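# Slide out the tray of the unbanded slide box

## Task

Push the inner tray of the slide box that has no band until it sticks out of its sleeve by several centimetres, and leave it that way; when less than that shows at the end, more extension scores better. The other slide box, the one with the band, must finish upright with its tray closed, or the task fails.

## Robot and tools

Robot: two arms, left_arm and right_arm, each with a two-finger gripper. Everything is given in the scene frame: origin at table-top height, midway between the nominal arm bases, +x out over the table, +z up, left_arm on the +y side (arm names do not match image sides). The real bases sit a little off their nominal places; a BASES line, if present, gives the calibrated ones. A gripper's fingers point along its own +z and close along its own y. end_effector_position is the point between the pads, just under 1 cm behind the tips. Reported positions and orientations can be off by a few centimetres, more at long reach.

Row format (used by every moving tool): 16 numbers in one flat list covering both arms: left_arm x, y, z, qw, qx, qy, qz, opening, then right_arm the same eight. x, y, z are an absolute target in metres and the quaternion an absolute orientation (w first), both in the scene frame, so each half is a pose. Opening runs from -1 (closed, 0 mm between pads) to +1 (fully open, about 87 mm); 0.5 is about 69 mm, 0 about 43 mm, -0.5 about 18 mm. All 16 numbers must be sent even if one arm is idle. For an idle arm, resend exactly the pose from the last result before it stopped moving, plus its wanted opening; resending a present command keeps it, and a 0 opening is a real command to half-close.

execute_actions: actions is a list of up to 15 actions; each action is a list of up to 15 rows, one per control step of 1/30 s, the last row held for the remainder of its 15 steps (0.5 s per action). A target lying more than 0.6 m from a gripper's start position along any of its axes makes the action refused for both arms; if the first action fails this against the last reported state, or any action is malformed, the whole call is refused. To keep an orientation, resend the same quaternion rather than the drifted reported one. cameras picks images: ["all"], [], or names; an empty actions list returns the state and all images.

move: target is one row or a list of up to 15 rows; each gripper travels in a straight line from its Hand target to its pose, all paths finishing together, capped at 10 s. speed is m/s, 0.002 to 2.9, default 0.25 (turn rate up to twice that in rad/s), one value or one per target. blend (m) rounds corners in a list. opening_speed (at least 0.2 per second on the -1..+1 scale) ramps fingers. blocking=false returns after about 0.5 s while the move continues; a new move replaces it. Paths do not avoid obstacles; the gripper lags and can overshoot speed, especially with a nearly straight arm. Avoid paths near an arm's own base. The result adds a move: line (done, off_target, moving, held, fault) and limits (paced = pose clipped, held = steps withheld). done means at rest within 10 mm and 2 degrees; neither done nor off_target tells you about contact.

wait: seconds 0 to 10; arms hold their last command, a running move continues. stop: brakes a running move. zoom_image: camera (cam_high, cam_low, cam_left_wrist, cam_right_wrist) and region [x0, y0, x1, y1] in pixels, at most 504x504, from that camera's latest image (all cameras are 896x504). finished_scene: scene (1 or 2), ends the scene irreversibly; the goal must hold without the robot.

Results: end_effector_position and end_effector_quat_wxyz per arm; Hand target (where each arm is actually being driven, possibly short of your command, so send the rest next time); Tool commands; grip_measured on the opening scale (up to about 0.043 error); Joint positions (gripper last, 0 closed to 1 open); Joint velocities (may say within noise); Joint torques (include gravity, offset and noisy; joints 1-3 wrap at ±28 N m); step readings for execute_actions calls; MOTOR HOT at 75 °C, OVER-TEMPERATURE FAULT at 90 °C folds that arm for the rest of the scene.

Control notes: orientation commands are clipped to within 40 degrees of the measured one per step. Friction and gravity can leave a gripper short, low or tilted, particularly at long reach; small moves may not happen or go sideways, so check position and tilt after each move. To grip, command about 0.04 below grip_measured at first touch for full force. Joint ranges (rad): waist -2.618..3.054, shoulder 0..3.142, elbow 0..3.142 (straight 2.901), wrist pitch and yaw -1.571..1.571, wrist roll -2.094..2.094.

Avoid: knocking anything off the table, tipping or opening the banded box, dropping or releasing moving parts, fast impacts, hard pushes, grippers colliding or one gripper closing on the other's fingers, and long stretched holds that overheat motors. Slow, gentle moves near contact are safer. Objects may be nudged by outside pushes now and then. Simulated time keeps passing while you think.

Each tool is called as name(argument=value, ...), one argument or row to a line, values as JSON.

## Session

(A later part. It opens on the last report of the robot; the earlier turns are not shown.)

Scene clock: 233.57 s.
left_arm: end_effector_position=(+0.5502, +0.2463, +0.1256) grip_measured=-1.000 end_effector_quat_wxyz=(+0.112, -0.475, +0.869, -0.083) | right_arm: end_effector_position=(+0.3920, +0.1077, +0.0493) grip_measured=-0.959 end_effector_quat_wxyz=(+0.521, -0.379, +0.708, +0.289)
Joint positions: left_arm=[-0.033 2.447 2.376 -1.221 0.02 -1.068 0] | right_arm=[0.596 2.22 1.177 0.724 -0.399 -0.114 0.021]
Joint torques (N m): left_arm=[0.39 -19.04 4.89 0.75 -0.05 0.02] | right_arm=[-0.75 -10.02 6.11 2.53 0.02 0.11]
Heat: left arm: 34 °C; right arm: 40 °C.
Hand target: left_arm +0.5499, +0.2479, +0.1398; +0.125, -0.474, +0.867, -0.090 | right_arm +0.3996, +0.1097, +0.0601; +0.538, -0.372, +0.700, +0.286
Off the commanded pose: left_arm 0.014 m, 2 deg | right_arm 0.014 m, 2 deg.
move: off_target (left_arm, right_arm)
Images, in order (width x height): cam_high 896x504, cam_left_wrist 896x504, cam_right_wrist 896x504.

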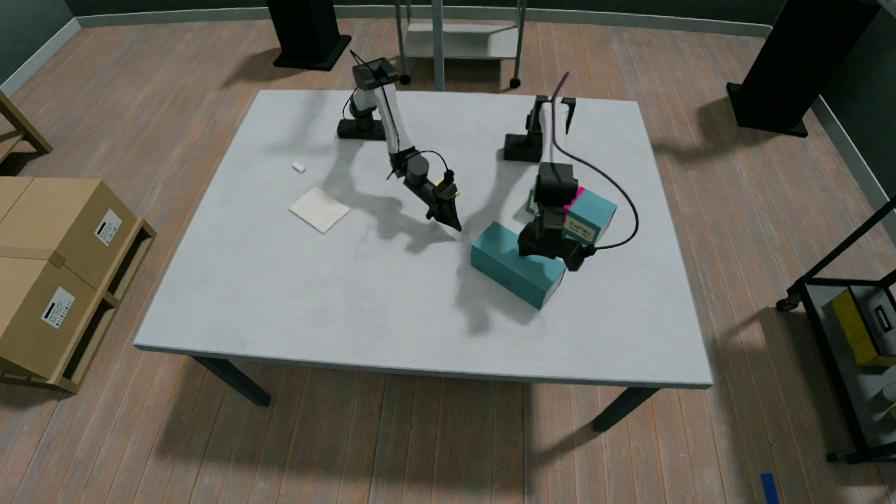

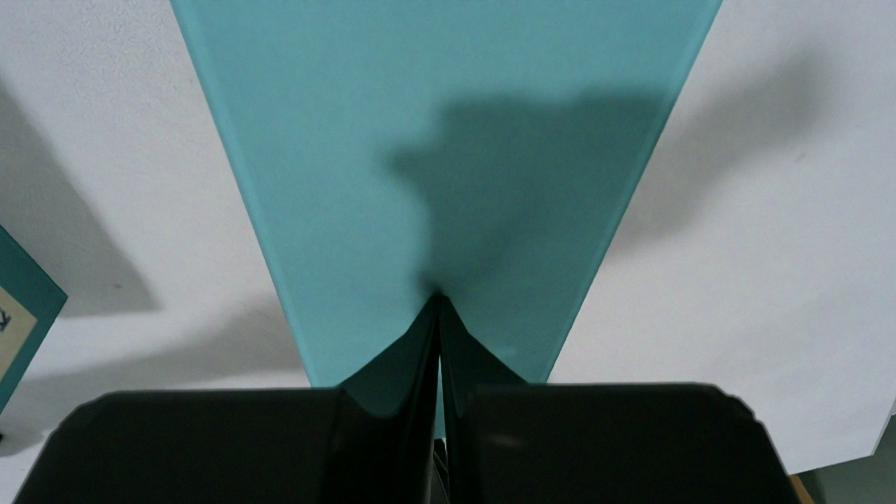

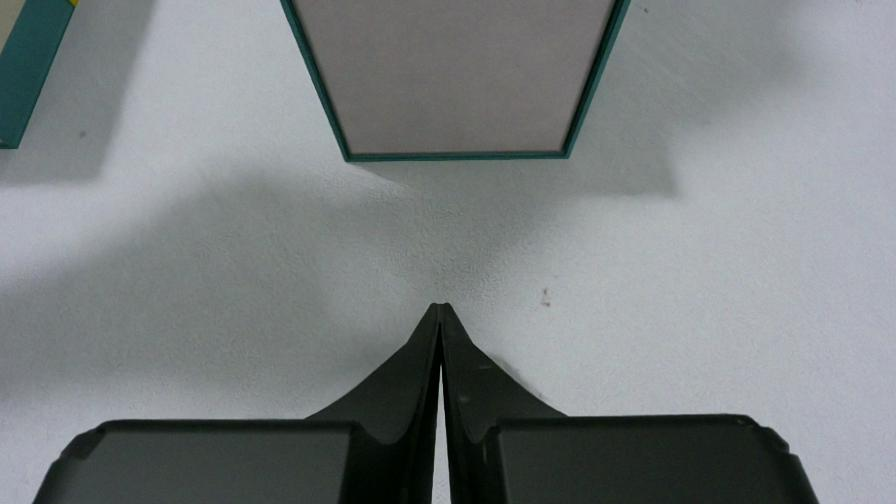

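move(
  target=[0.55,0.248,0.105,0.126,-0.474,0.867,-0.09,-1,0.438,0.152,0.075,0.538,-0.372,0.7,0.286,-1],
  speed=0.06,
  cameras=["cam_high","cam_left_wrist","cam_right_wrist"],
)

zoom_image(
  camera="cam_high",
  region=[380, 130, 630, 330],
)

Scene clock: 265.33 s.
left_arm: end_effector_position=(+0.5501, +0.2464, +0.1256) grip_measured=-1.000 end_effector_quat_wxyz=(+0.132, -0.472, +0.866, -0.100) | right_arm: end_effector_position=(+0.4316, +0.1459, +0.0664) grip_measured=-0.959 end_effector_quat_wxyz=(+0.530, -0.377, +0.704, +0.287)
Joint positions: left_arm=[-0.03 2.36 2.207 -1.087 0.028 -1.065 0] | right_arm=[0.619 2.335 1.465 0.572 -0.37 -0.105 0.021]
Joint torques (N m): left_arm=[-0.29 -12.55 3.34 1.09 -0.05 0] | right_arm=[-0.24 -10.5 8.47 2.21 0.03 0.08]
Heat: left arm: 39 °C; right arm: 40 °C.
Hand target: left_arm +0.5492, +0.2481, +0.1053; +0.125, -0.474, +0.867, -0.090 | right_arm +0.4375, +0.1517, +0.0752; +0.538, -0.372, +0.700, +0.286
Off the commanded pose: left_arm 0.021 m, 1 deg | right_arm 0.012 m, 1 deg.
move: off_target (left_arm, right_arm)
Images, in order (width x height): cam_high 896x504, cam_left_wrist 896x504, cam_right_wrist 896x504.

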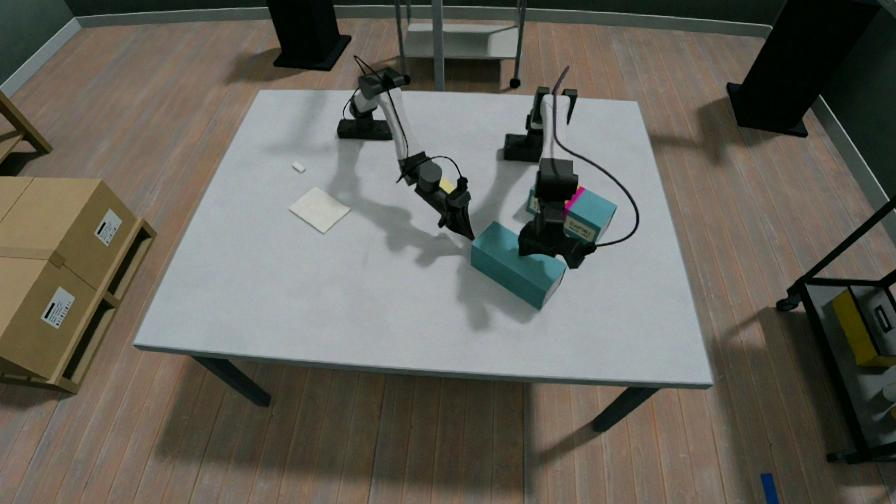

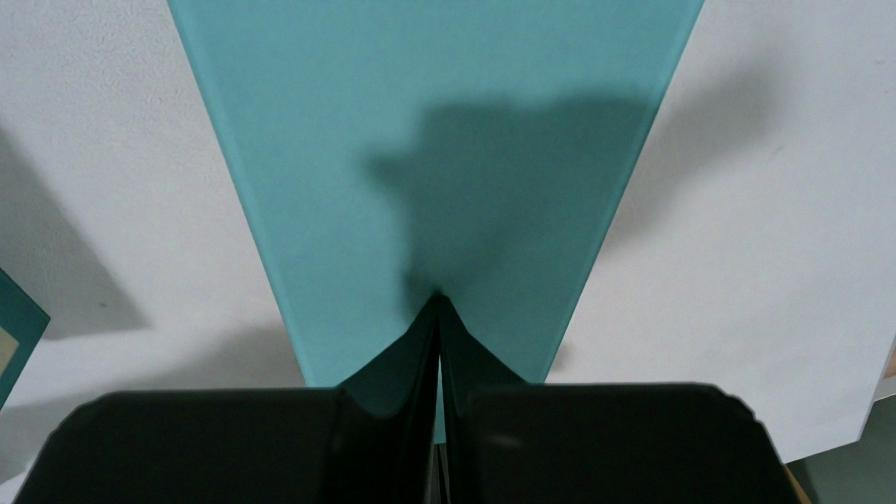

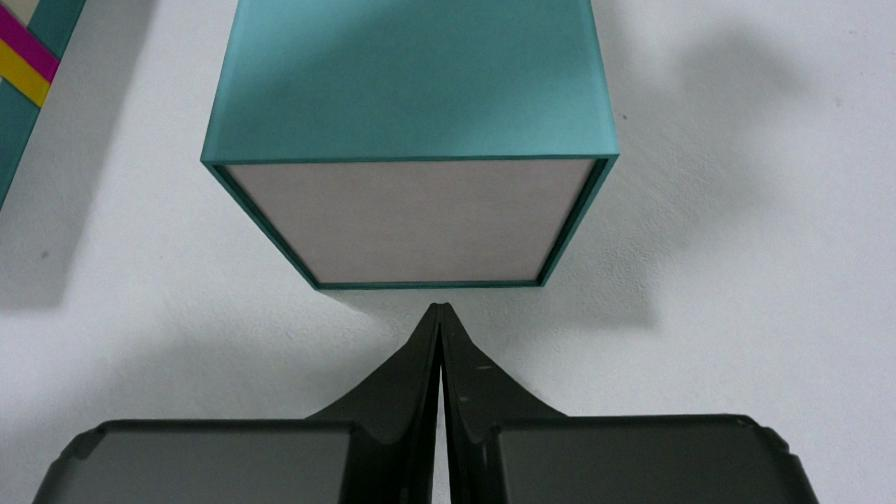

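Scaled by 2.016 from the camera's 896x504 image, which has a finer 1280x720 frame.

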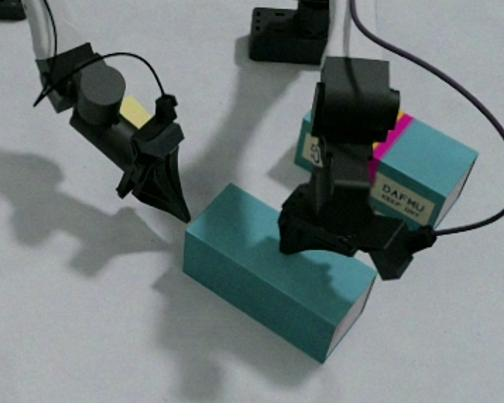

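move(
  target=[0.55,0.248,0.105,0.126,-0.474,0.867,-0.09,-1,0.460,0.185,0.072,0.538,-0.372,0.7,0.286,-1],
  speed=0.05,
  cameras=["cam_high","cam_left_wrist","cam_right_wrist"],
)

zoom_image(
  camera="cam_high",
  region=[380, 130, 630, 330],
)

Scene clock: 276.67 s.
left_arm: end_effector_position=(+0.5620, +0.2504, +0.1285) grip_measured=-1.000 end_effector_quat_wxyz=(+0.154, -0.473, +0.861, -0.109) | right_arm: end_effector_position=(+0.4558, +0.1746, +0.0602) grip_measured=-0.959 end_effector_quat_wxyz=(+0.527, -0.374, +0.709, +0.283)
Joint positions: left_arm=[-0.024 2.36 2.207 -1.039 0.021 -1.064 0] | right_arm=[0.642 2.464 1.694 0.464 -0.337 -0.098 0.021]
Joint torques (N m): left_arm=[-0.64 -12.67 3.9 0.75 -0.05 -0.06] | right_arm=[0.18 -11.32 9.14 2.28 -0.02 0.15]
Heat: left arm: 40 °C; right arm: 42 °C.
Hand target: left_arm +0.5498, +0.2482, +0.1057; +0.126, -0.474, +0.867, -0.090 | right_arm +0.4591, +0.1844, +0.0721; +0.538, -0.372, +0.700, +0.286
Off the commanded pose: left_arm 0.026 m, 4 deg | right_arm 0.016 m, 2 deg.
move: off_target (left_arm, right_arm)
Images, in order (width x height): cam_high 896x504, cam_left_wrist 896x504, cam_right_wrist 896x504.

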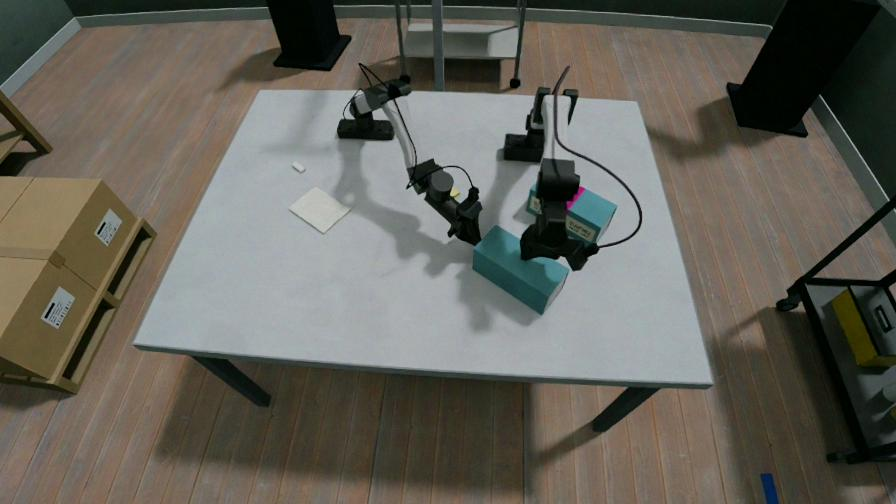

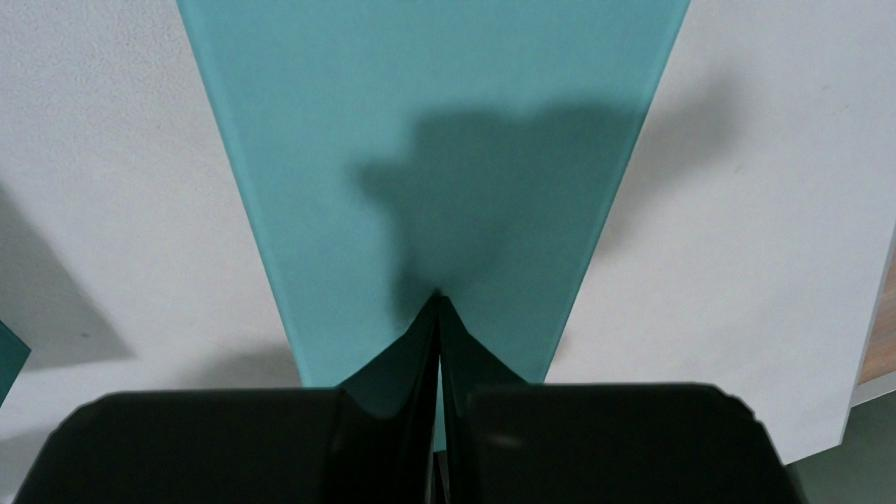

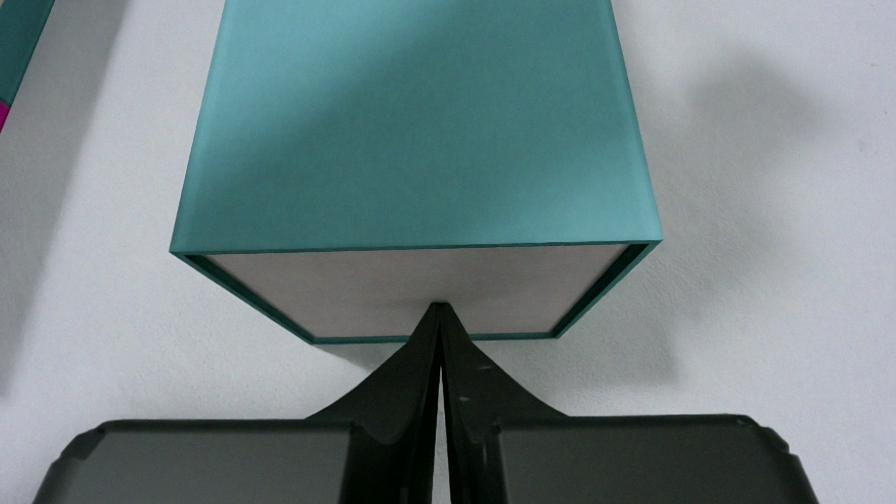

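Scaled by 2.016 from the camera's 896x504 image, which has a finer 1280x720 frame.

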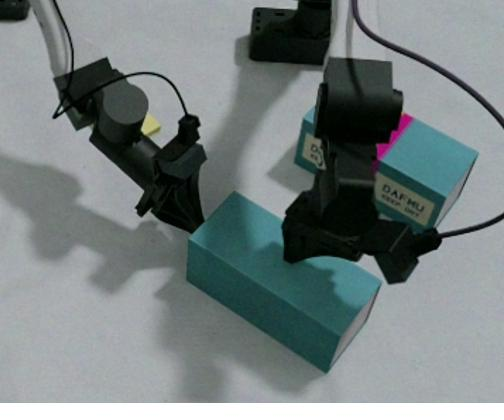

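move(
  target=[0.535,0.23,0.095,0.126,-0.474,0.867,-0.09,-1,0.475,0.205,0.075,0.538,-0.372,0.7,0.286,-1],
  speed=0.05,
  cameras=["cam_high","cam_left_wrist","cam_right_wrist"],
)

zoom_image(
  camera="cam_high",
  region=[380, 130, 630, 330],
)

Scene clock: 287.97 s.
left_arm: end_effector_position=(+0.5668, +0.2464, +0.1301) grip_measured=-1.000 end_effector_quat_wxyz=(+0.187, -0.480, +0.848, -0.120) | right_arm: end_effector_position=(+0.4733, +0.1860, +0.0609) grip_measured=-0.959 end_effector_quat_wxyz=(+0.521, -0.371, +0.717, +0.278)
Joint positions: left_arm=[-0.038 2.289 2.072 -0.904 -0.006 -1.098 0] | right_arm=[0.644 2.538 1.86 0.352 -0.324 -0.094 0.021]
Joint torques (N m): left_arm=[-2.97 -11.92 2.82 0.35 0.1 0.01] | right_arm=[1.13 -11.22 9.96 2.55 -0.02 0.12]
Heat: left arm: 41 °C; right arm: 44 °C.
Hand target: left_arm +0.5356, +0.2313, +0.0974; +0.127, -0.474, +0.867, -0.089 | right_arm +0.4732, +0.2037, +0.0755; +0.538, -0.372, +0.700, +0.286
Off the commanded pose: left_arm 0.050 m, 8 deg | right_arm 0.024 m, 3 deg.
move: off_target (left_arm, right_arm)
Images, in order (width x height): cam_high 896x504, cam_left_wrist 896x504, cam_right_wrist 896x504.

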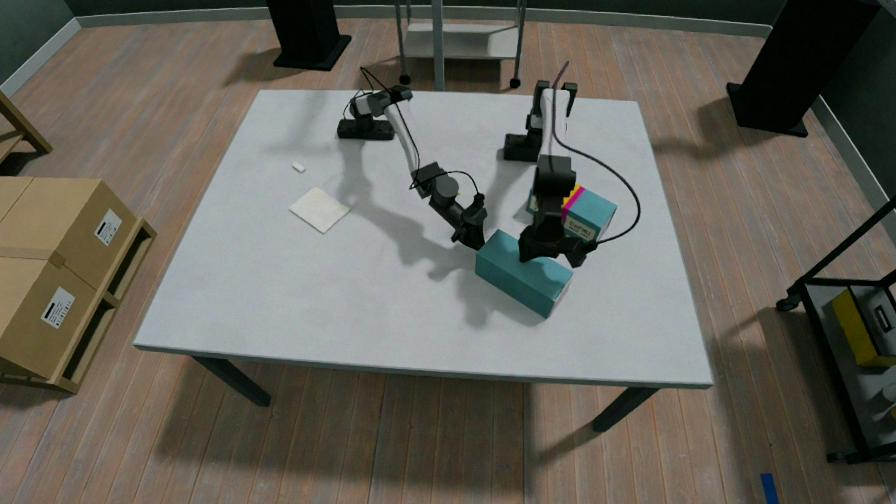

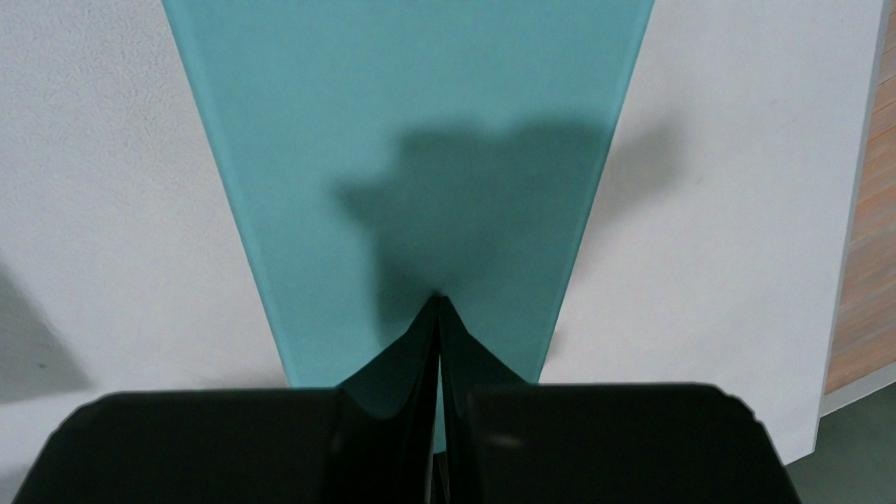

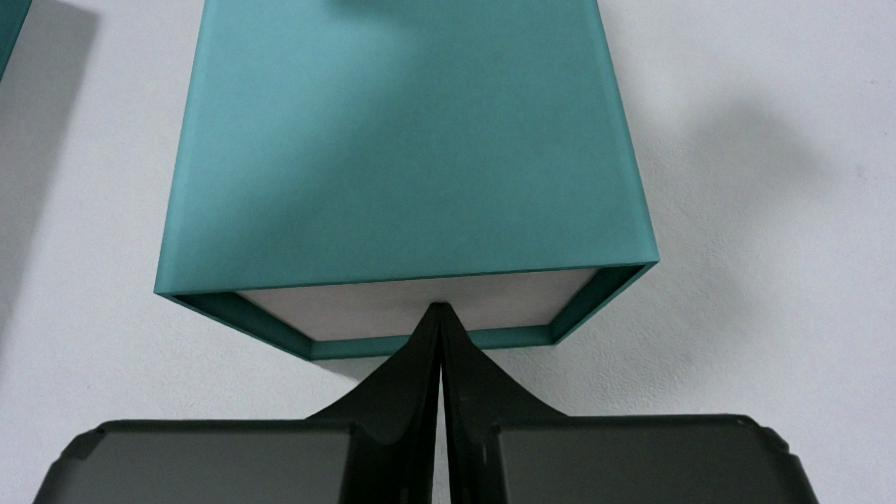

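Scaled by 2.016 from the camera's 896x504 image, which has a finer 1280x720 frame.

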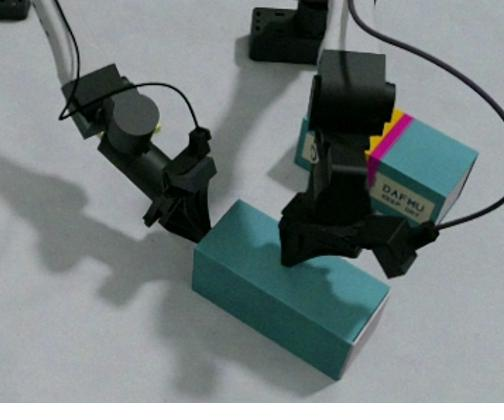

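move(
  target=[0.53,0.215,0.09,0.126,-0.474,0.867,-0.09,-1,0.486,0.236,0.075,0.538,-0.372,0.7,0.286,-1],
  speed=0.05,
  cameras=["cam_high","cam_left_wrist","cam_right_wrist"],
)

zoom_image(
  camera="cam_high",
  region=[380, 130, 630, 330],
)

Scene clock: 296.53 s.
left_arm: end_effector_position=(+0.5683, +0.2317, +0.1311) grip_measured=-1.000 end_effector_quat_wxyz=(+0.197, -0.482, +0.844, -0.128) | right_arm: end_effector_position=(+0.4898, +0.2137, +0.0617) grip_measured=-0.959 end_effector_quat_wxyz=(+0.524, -0.368, +0.718, +0.272)
Joint positions: left_arm=[-0.068 2.272 2.036 -0.86 -0.019 -1.133 0] | right_arm=[0.671 2.665 2.113 0.231 -0.283 -0.088 0.021]
Joint torques (N m): left_arm=[-3.34 -11.51 2.66 0.21 0.15 -0.08] | right_arm=[1.48 -11.86 10.04 2.54 -0.11 0.15]
Heat: left arm: 40 °C; right arm: 44 °C.
Hand target: left_arm +0.5311, +0.2166, +0.0934; +0.127, -0.474, +0.867, -0.089 | right_arm +0.4841, +0.2343, +0.0754; +0.538, -0.372, +0.700, +0.286
Off the commanded pose: left_arm 0.059 m, 10 deg | right_arm 0.026 m, 3 deg.
move: off_target (left_arm, right_arm)
Images, in order (width x height): cam_high 896x504, cam_left_wrist 896x504, cam_right_wrist 896x504.

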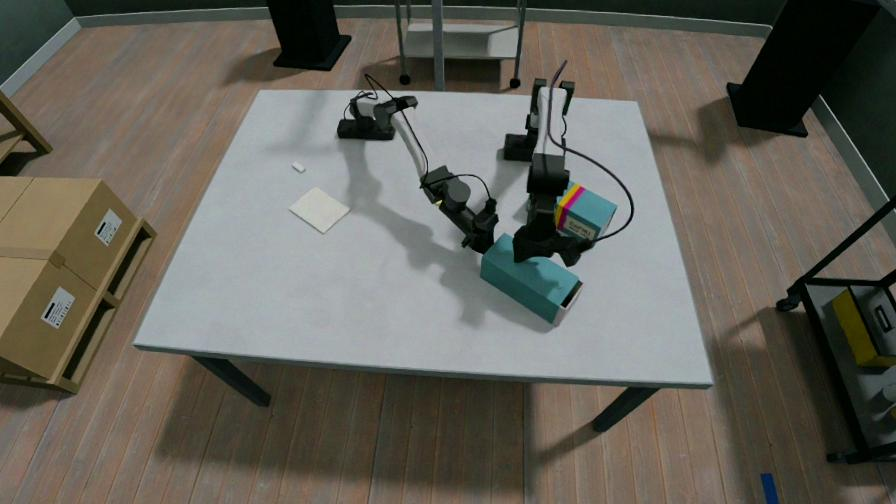

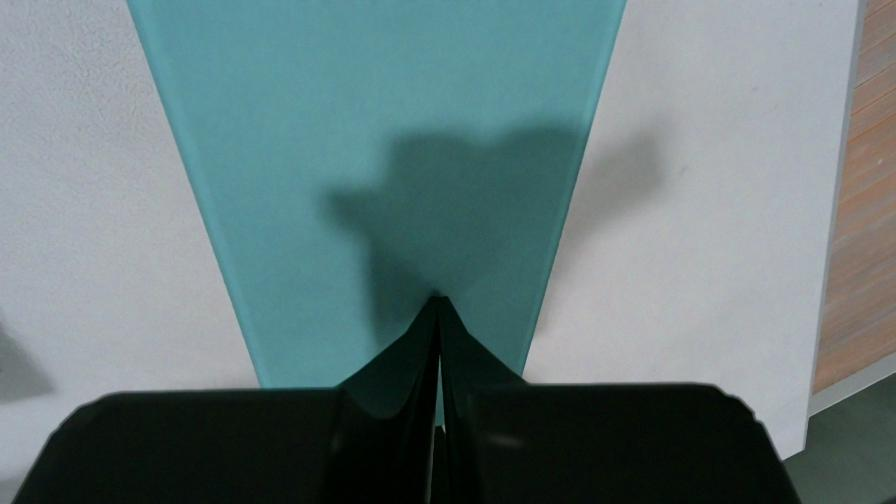

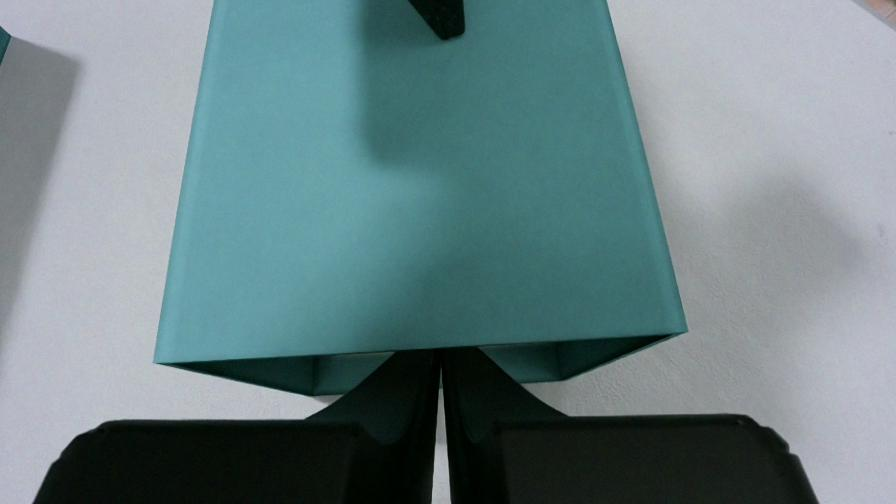

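Scaled by 2.016 from the camera's 896x504 image, which has a finer 1280x720 frame.

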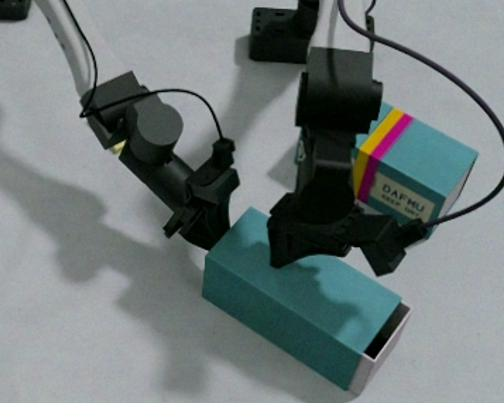

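move(
  target=[0.525,0.205,0.09,0.126,-0.474,0.867,-0.09,-1,0.496,0.254,0.073,0.538,-0.372,0.7,0.286,-1],
  speed=0.05,
  cameras=["cam_high","cam_left_wrist","cam_right_wrist"],
)

zoom_image(
  camera="cam_high",
  region=[380, 130, 630, 330],
)

Scene clock: 309.10 s.
left_arm: end_effector_position=(+0.5653, +0.2193, +0.1312) grip_measured=-1.000 end_effector_quat_wxyz=(+0.198, -0.482, +0.843, -0.132) | right_arm: end_effector_position=(+0.5008, +0.2345, +0.0620) grip_measured=-0.959 end_effector_quat_wxyz=(+0.526, -0.369, +0.716, +0.274)
Joint positions: left_arm=[-0.093 2.258 2.011 -0.844 -0.025 -1.156 0] | right_arm=[0.687 2.791 2.357 0.121 -0.272 -0.083 0.021]
Joint torques (N m): left_arm=[-3.18 -11.52 2.56 0.13 0.07 -0.05] | right_arm=[1.29 -12.34 9.94 2.49 -0.09 0.14]
Heat: left arm: 39 °C; right arm: 48 °C.
Hand target: left_arm +0.5264, +0.2065, +0.0935; +0.127, -0.474, +0.867, -0.089 | right_arm +0.4942, +0.2525, +0.0733; +0.538, -0.372, +0.700, +0.286
Off the commanded pose: left_arm 0.059 m, 10 deg | right_arm 0.023 m, 3 deg.
move: off_target (left_arm, right_arm)
Images, in order (width x height): cam_high 896x504, cam_left_wrist 896x504, cam_right_wrist 896x504.

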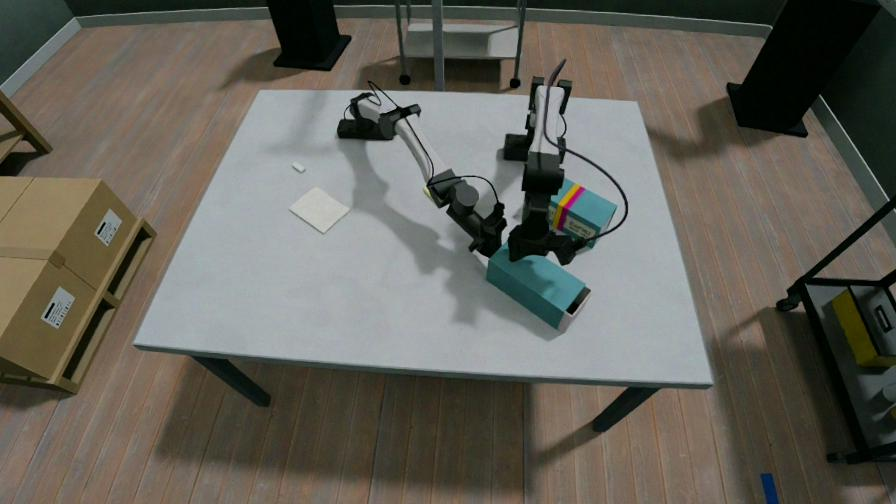

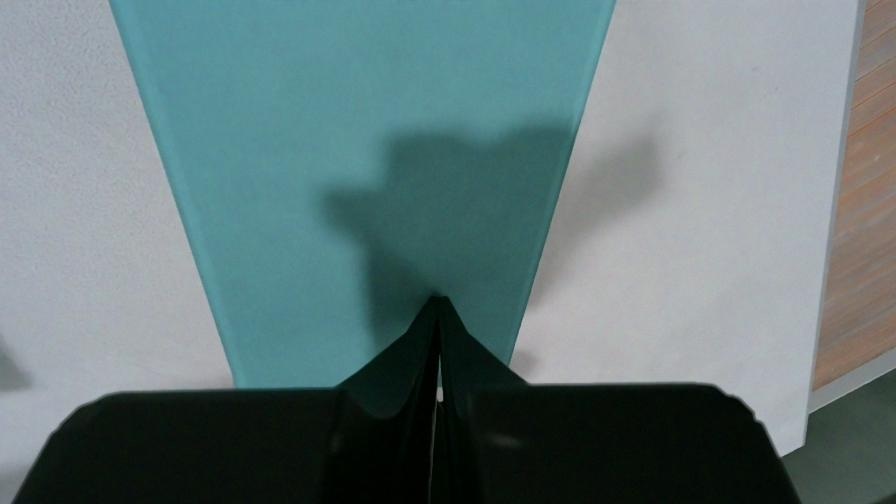

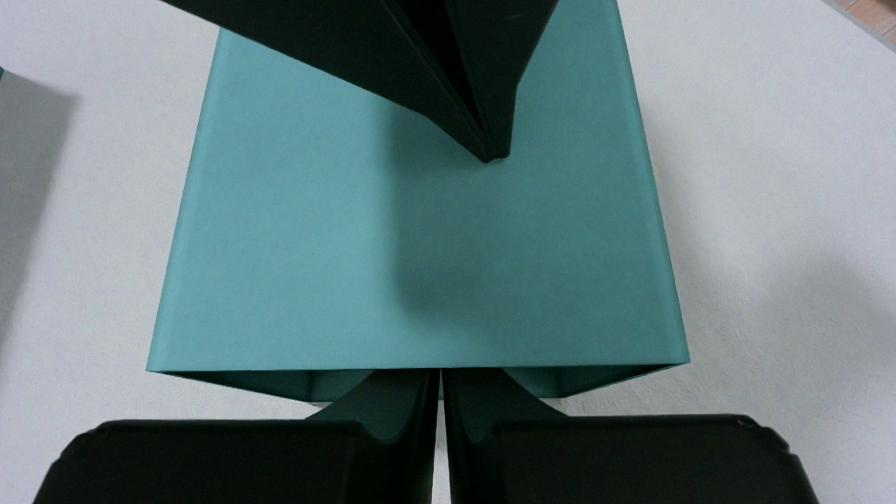

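Scaled by 2.016 from the camera's 896x504 image, which has a finer 1280x720 frame.

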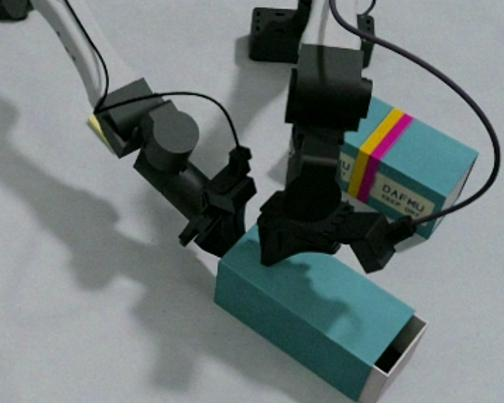

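move(
  target=[
    [0.55,0.23,0.17,0.126,-0.474,0.867,-0.09,-1,0.478,0.23,0.073,0.538,-0.372,0.7,0.286,-1],
    [0.62,0.34,0.20,0.125,0.289,0.947,0.038,0,0.455,0.17,0.075,0.538,-0.372,0.7,0.286,-1],
  ],
  cameras=["cam_high","cam_left_wrist","cam_right_wrist"],
)

zoom_image(
  camera="cam_high",
  region=[380, 130, 630, 330],
)

Scene clock: 354.53 s.
left_arm: end_effector_position=(+0.6156, +0.3371, +0.2064) grip_measured=+0.000 end_effector_quat_wxyz=(+0.301, +0.291, +0.904, +0.090) | right_arm: end_effector_position=(+0.4525, +0.1704, +0.0438) grip_measured=-0.959 end_effector_quat_wxyz=(+0.516, -0.371, +0.720, +0.281)
Joint positions: left_arm=[0.023 2.564 2.838 -1.206 0.007 0.611 0.5] | right_arm=[0.641 2.478 1.675 0.469 -0.332 -0.09 0.021]
Joint torques (N m): left_arm=[0.1 -12.82 9.52 1.19 0.08 0.04] | right_arm=[-1.14 -16.08 4.57 2.55 -0.22 -0.03]
Heat: left arm: 39 °C; right arm: 51 °C.
Hand target: left_arm +0.6191, +0.3401, +0.1995; +0.297, +0.292, +0.904, +0.095 | right_arm +0.4553, +0.1706, +0.0744; +0.538, -0.372, +0.700, +0.286
Off the commanded pose: left_arm 0.008 m, 22 deg | right_arm 0.031 m, 3 deg.
elbow stopped short (left arm): the move would have taken joint 3 (elbow) straighter than the controller allows.
move: off_target (left_arm, right_arm); target 2's new opening was sent with left_arm's hand 0.008 m and 22 deg from that target
Images, in order (width x height): cam_high 896x504, cam_left_wrist 896x504, cam_right_wrist 896x504.

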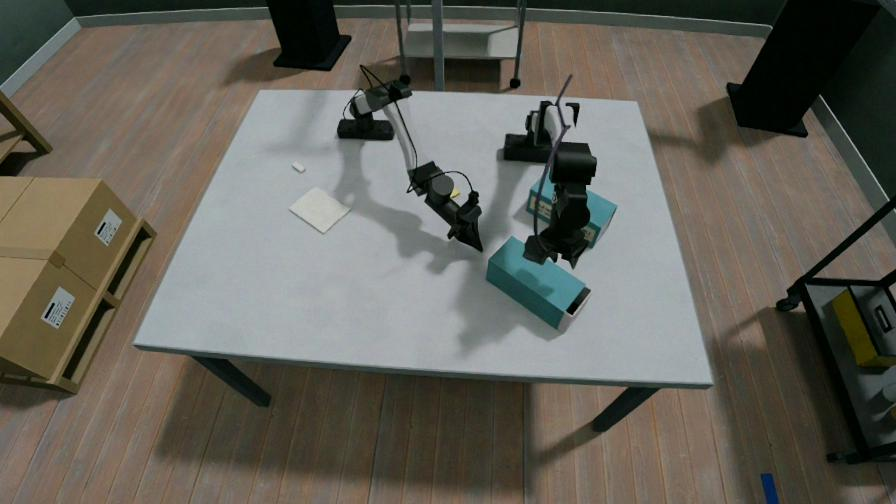

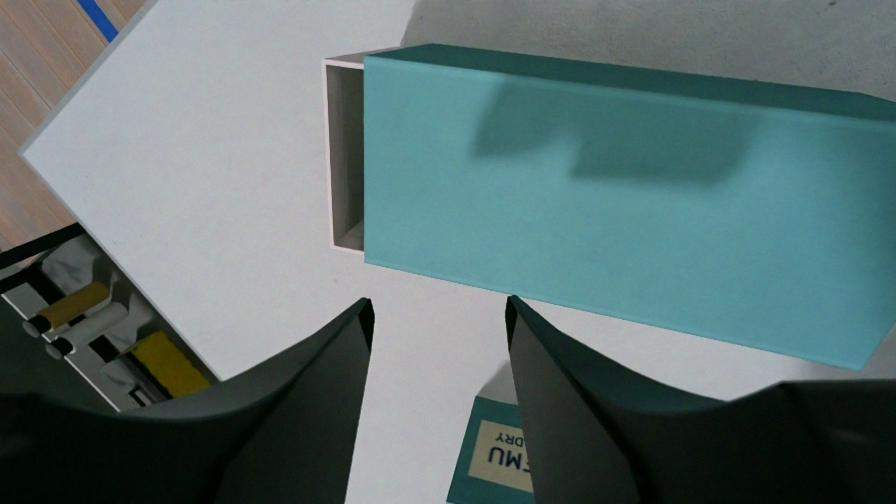

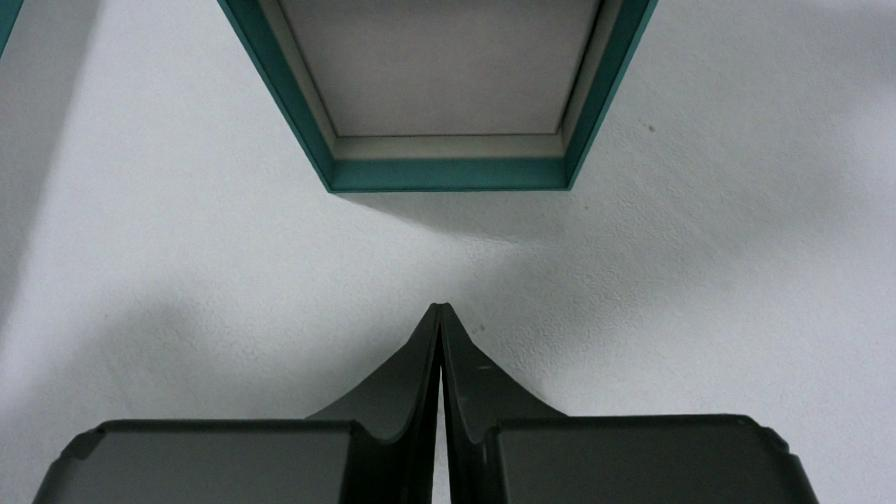

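Scaled by 2.016 from the camera's 896x504 image, which has a finer 1280x720 frame.

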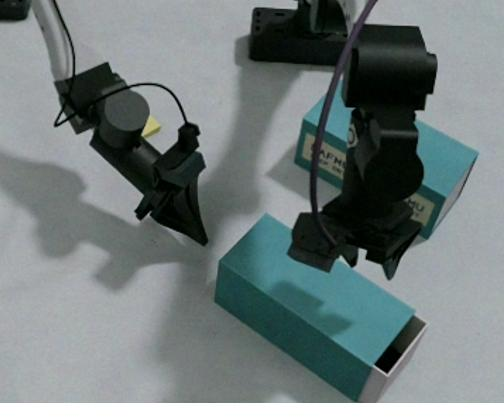

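move(
  target=[0.678,0.365,0.15,0.25,0.291,0.92,0.077,0,0.455,0.17,0.075,0.538,-0.372,0.7,0.286,-1],
  cameras=["cam_high","cam_left_wrist","cam_right_wrist"],
)

zoom_image(
  camera="cam_high",
  region=[430, 180, 630, 380],
)

Scene clock: 387.50 s.
left_arm: end_effector_position=(+0.6746, +0.3652, +0.1593) grip_measured=+0.000 end_effector_quat_wxyz=(+0.352, +0.285, +0.883, +0.118) | right_arm: end_effector_position=(+0.4525, +0.1705, +0.0438) grip_measured=-0.959 end_effector_quat_wxyz=(+0.516, -0.371, +0.719, +0.281)
Joint positions: left_arm=[0.068 2.709 2.847 -0.947 0.016 0.653 0.5] | right_arm=[0.641 2.478 1.675 0.469 -0.333 -0.091 0.021]
Joint torques (N m): left_arm=[0.17 -14.24 9.13 1.38 0.23 0] | right_arm=[-1.14 -16.08 4.57 2.54 -0.21 -0.04]
Heat: left arm: 39 °C; right arm: 61 °C.
Hand target: left_arm +0.6770, +0.3649, +0.1496; +0.350, +0.290, +0.883, +0.114 | right_arm +0.4553, +0.1706, +0.0744; +0.538, -0.372, +0.700, +0.286
Off the commanded pose: left_arm 0.010 m, 13 deg | right_arm 0.031 m, 3 deg.
elbow stopped short (left arm): the move would have taken joint 3 (elbow) straighter than the controller allows.
move: off_target (left_arm, right_arm)
Images, in order (width x height): cam_high 896x504, cam_left_wrist 896x504, cam_right_wrist 896x504.

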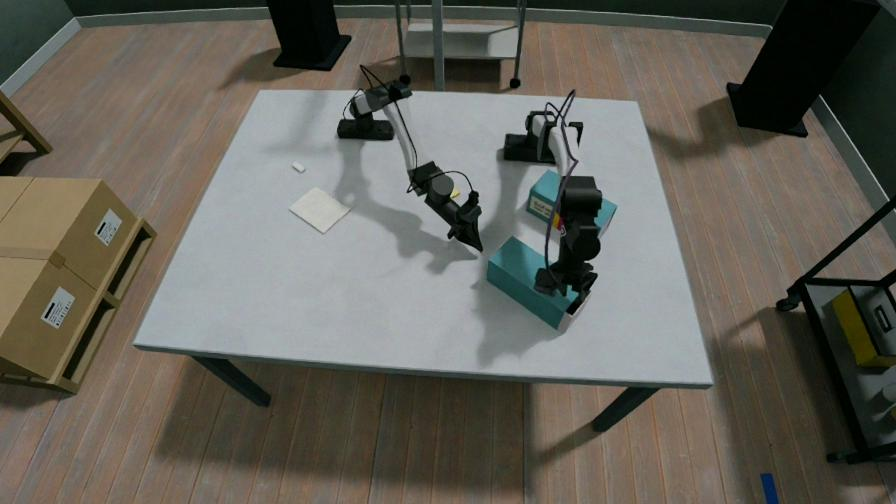

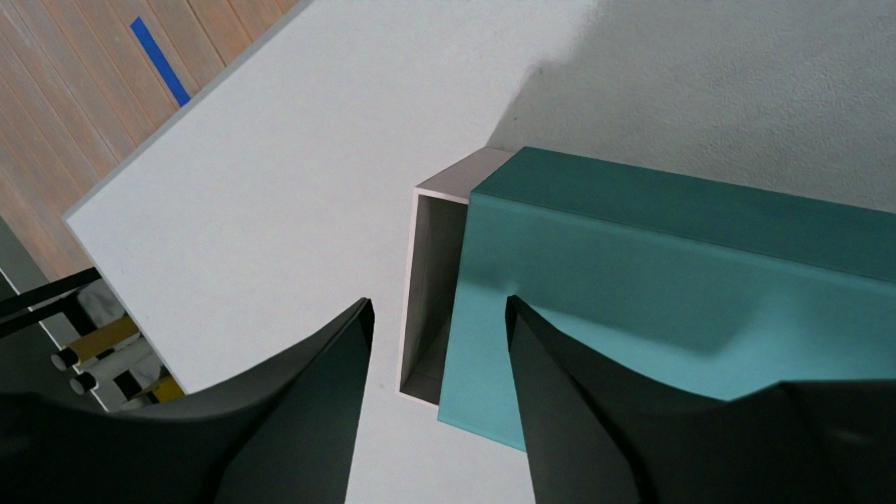

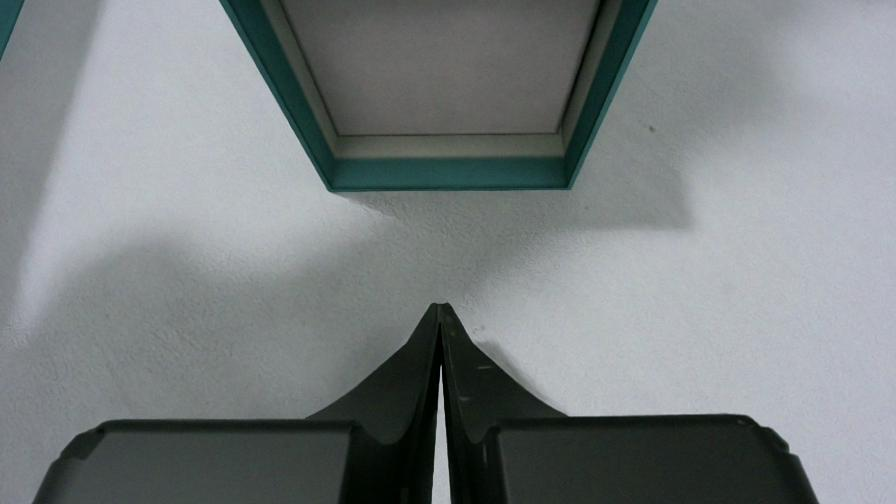

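Scaled by 2.520 from the camera's 896x504 image, which has a finer 1280x720 frame.

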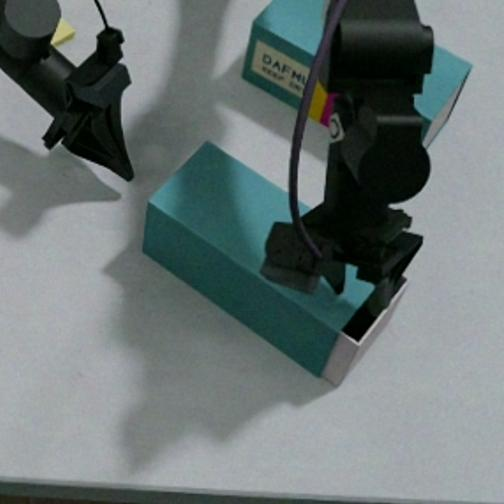

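move(
  target=[
    [0.685,0.375,0.15,0.35,0.29,0.883,0.114,-0.42,0.42,0.11,0.10,0.538,-0.372,0.7,0.286,-1],
    [0.682,0.374,0.112,0.33,0.29,0.89,0.11,-0.42,0.3,-0.1,0.25,0.5,0,0.866,0,-1],
  ],
  speed=0.12,
  cameras=["cam_high","cam_left_wrist","cam_right_wrist"],
)

zoom_image(
  camera="cam_high",
  region=[430, 180, 630, 380],
)

Scene clock: 411.80 s.
left_arm: end_effector_position=(+0.6830, +0.3724, +0.1500) grip_measured=-0.420 end_effector_quat_wxyz=(+0.360, +0.287, +0.879, +0.121) | right_arm: end_effector_position=(+0.2977, -0.1024, +0.2275) grip_measured=-0.959 end_effector_quat_wxyz=(+0.480, -0.011, +0.877, -0.010)
Joint positions: left_arm=[0.08 2.734 2.847 -0.905 0.028 0.668 0.29] | right_arm=[0.634 1.341 1.147 -0.474 0.516 0.338 0.021]
Joint torques (N m): left_arm=[0.38 -11.78 6.87 1.34 0.1 -0.01] | right_arm=[-0.1 -6.06 9.54 1.9 0.26 0.15]
Heat: left arm: 42 °C; right arm: 62 °C.
Hand target: left_arm +0.6800, +0.3740, +0.1127; +0.332, +0.290, +0.891, +0.111 | right_arm +0.2996, -0.1004, +0.2497; +0.500, +0.000, +0.866, +0.000
Off the commanded pose: left_arm 0.038 m, 4 deg | right_arm 0.023 m, 3 deg.
elbow stopped short (left arm): the move would have taken joint 3 (elbow) straighter than the controller allows.
move: off_target (left_arm, right_arm)
Images, in order (width x height): cam_high 896x504, cam_left_wrist 896x504, cam_right_wrist 896x504.

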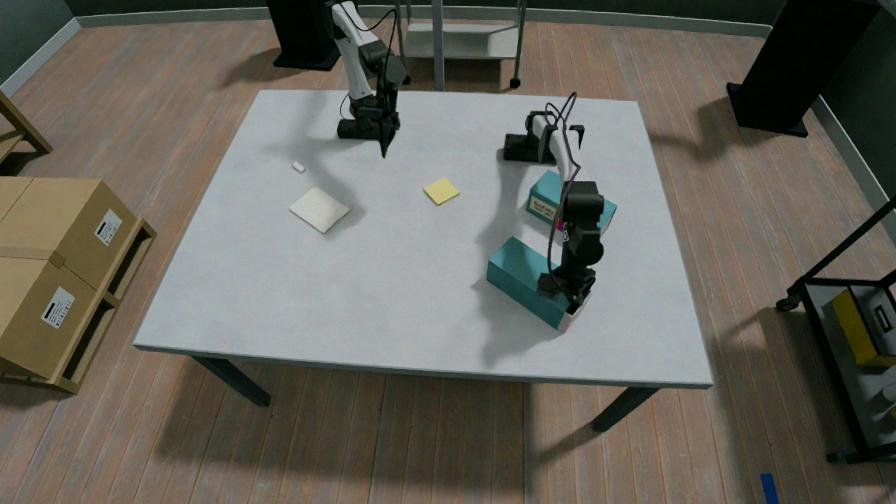

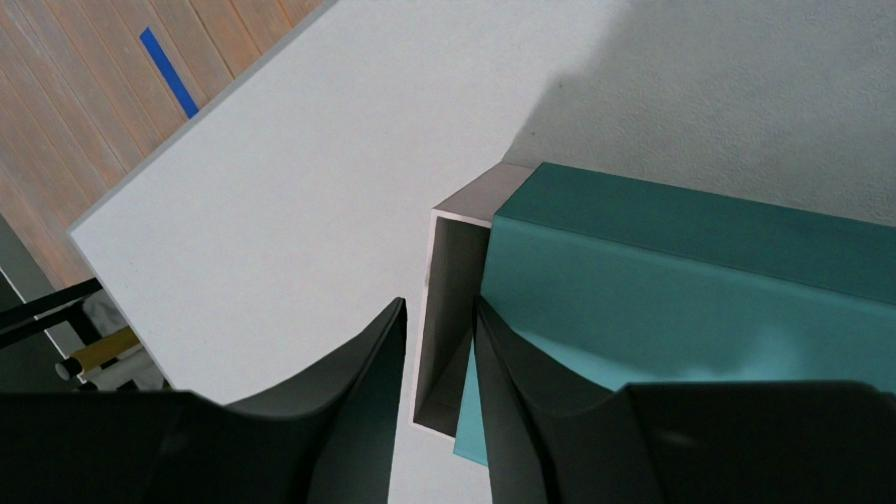

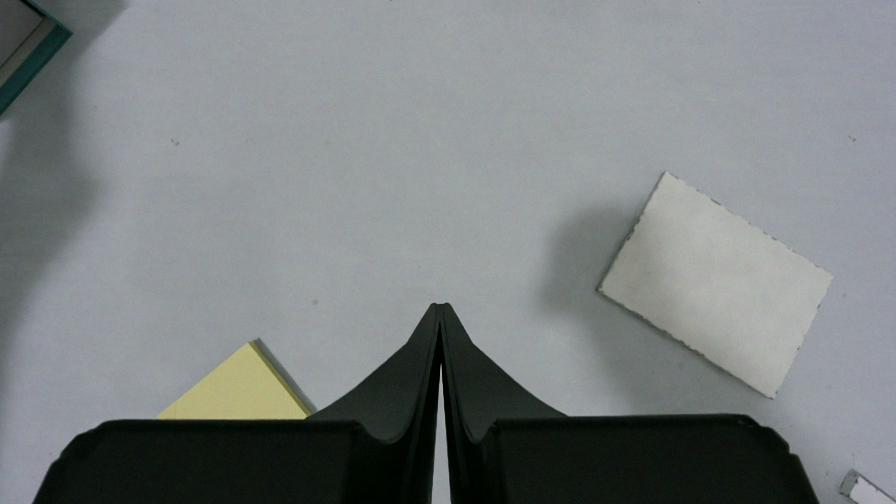

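Scaled by 2.520 from the camera's 896x504 image, which has a finer 1280x720 frame.

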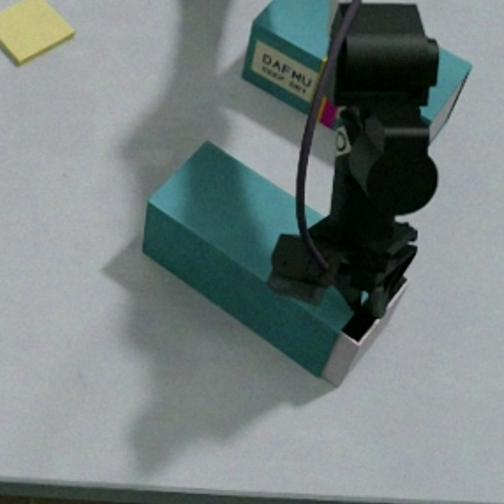

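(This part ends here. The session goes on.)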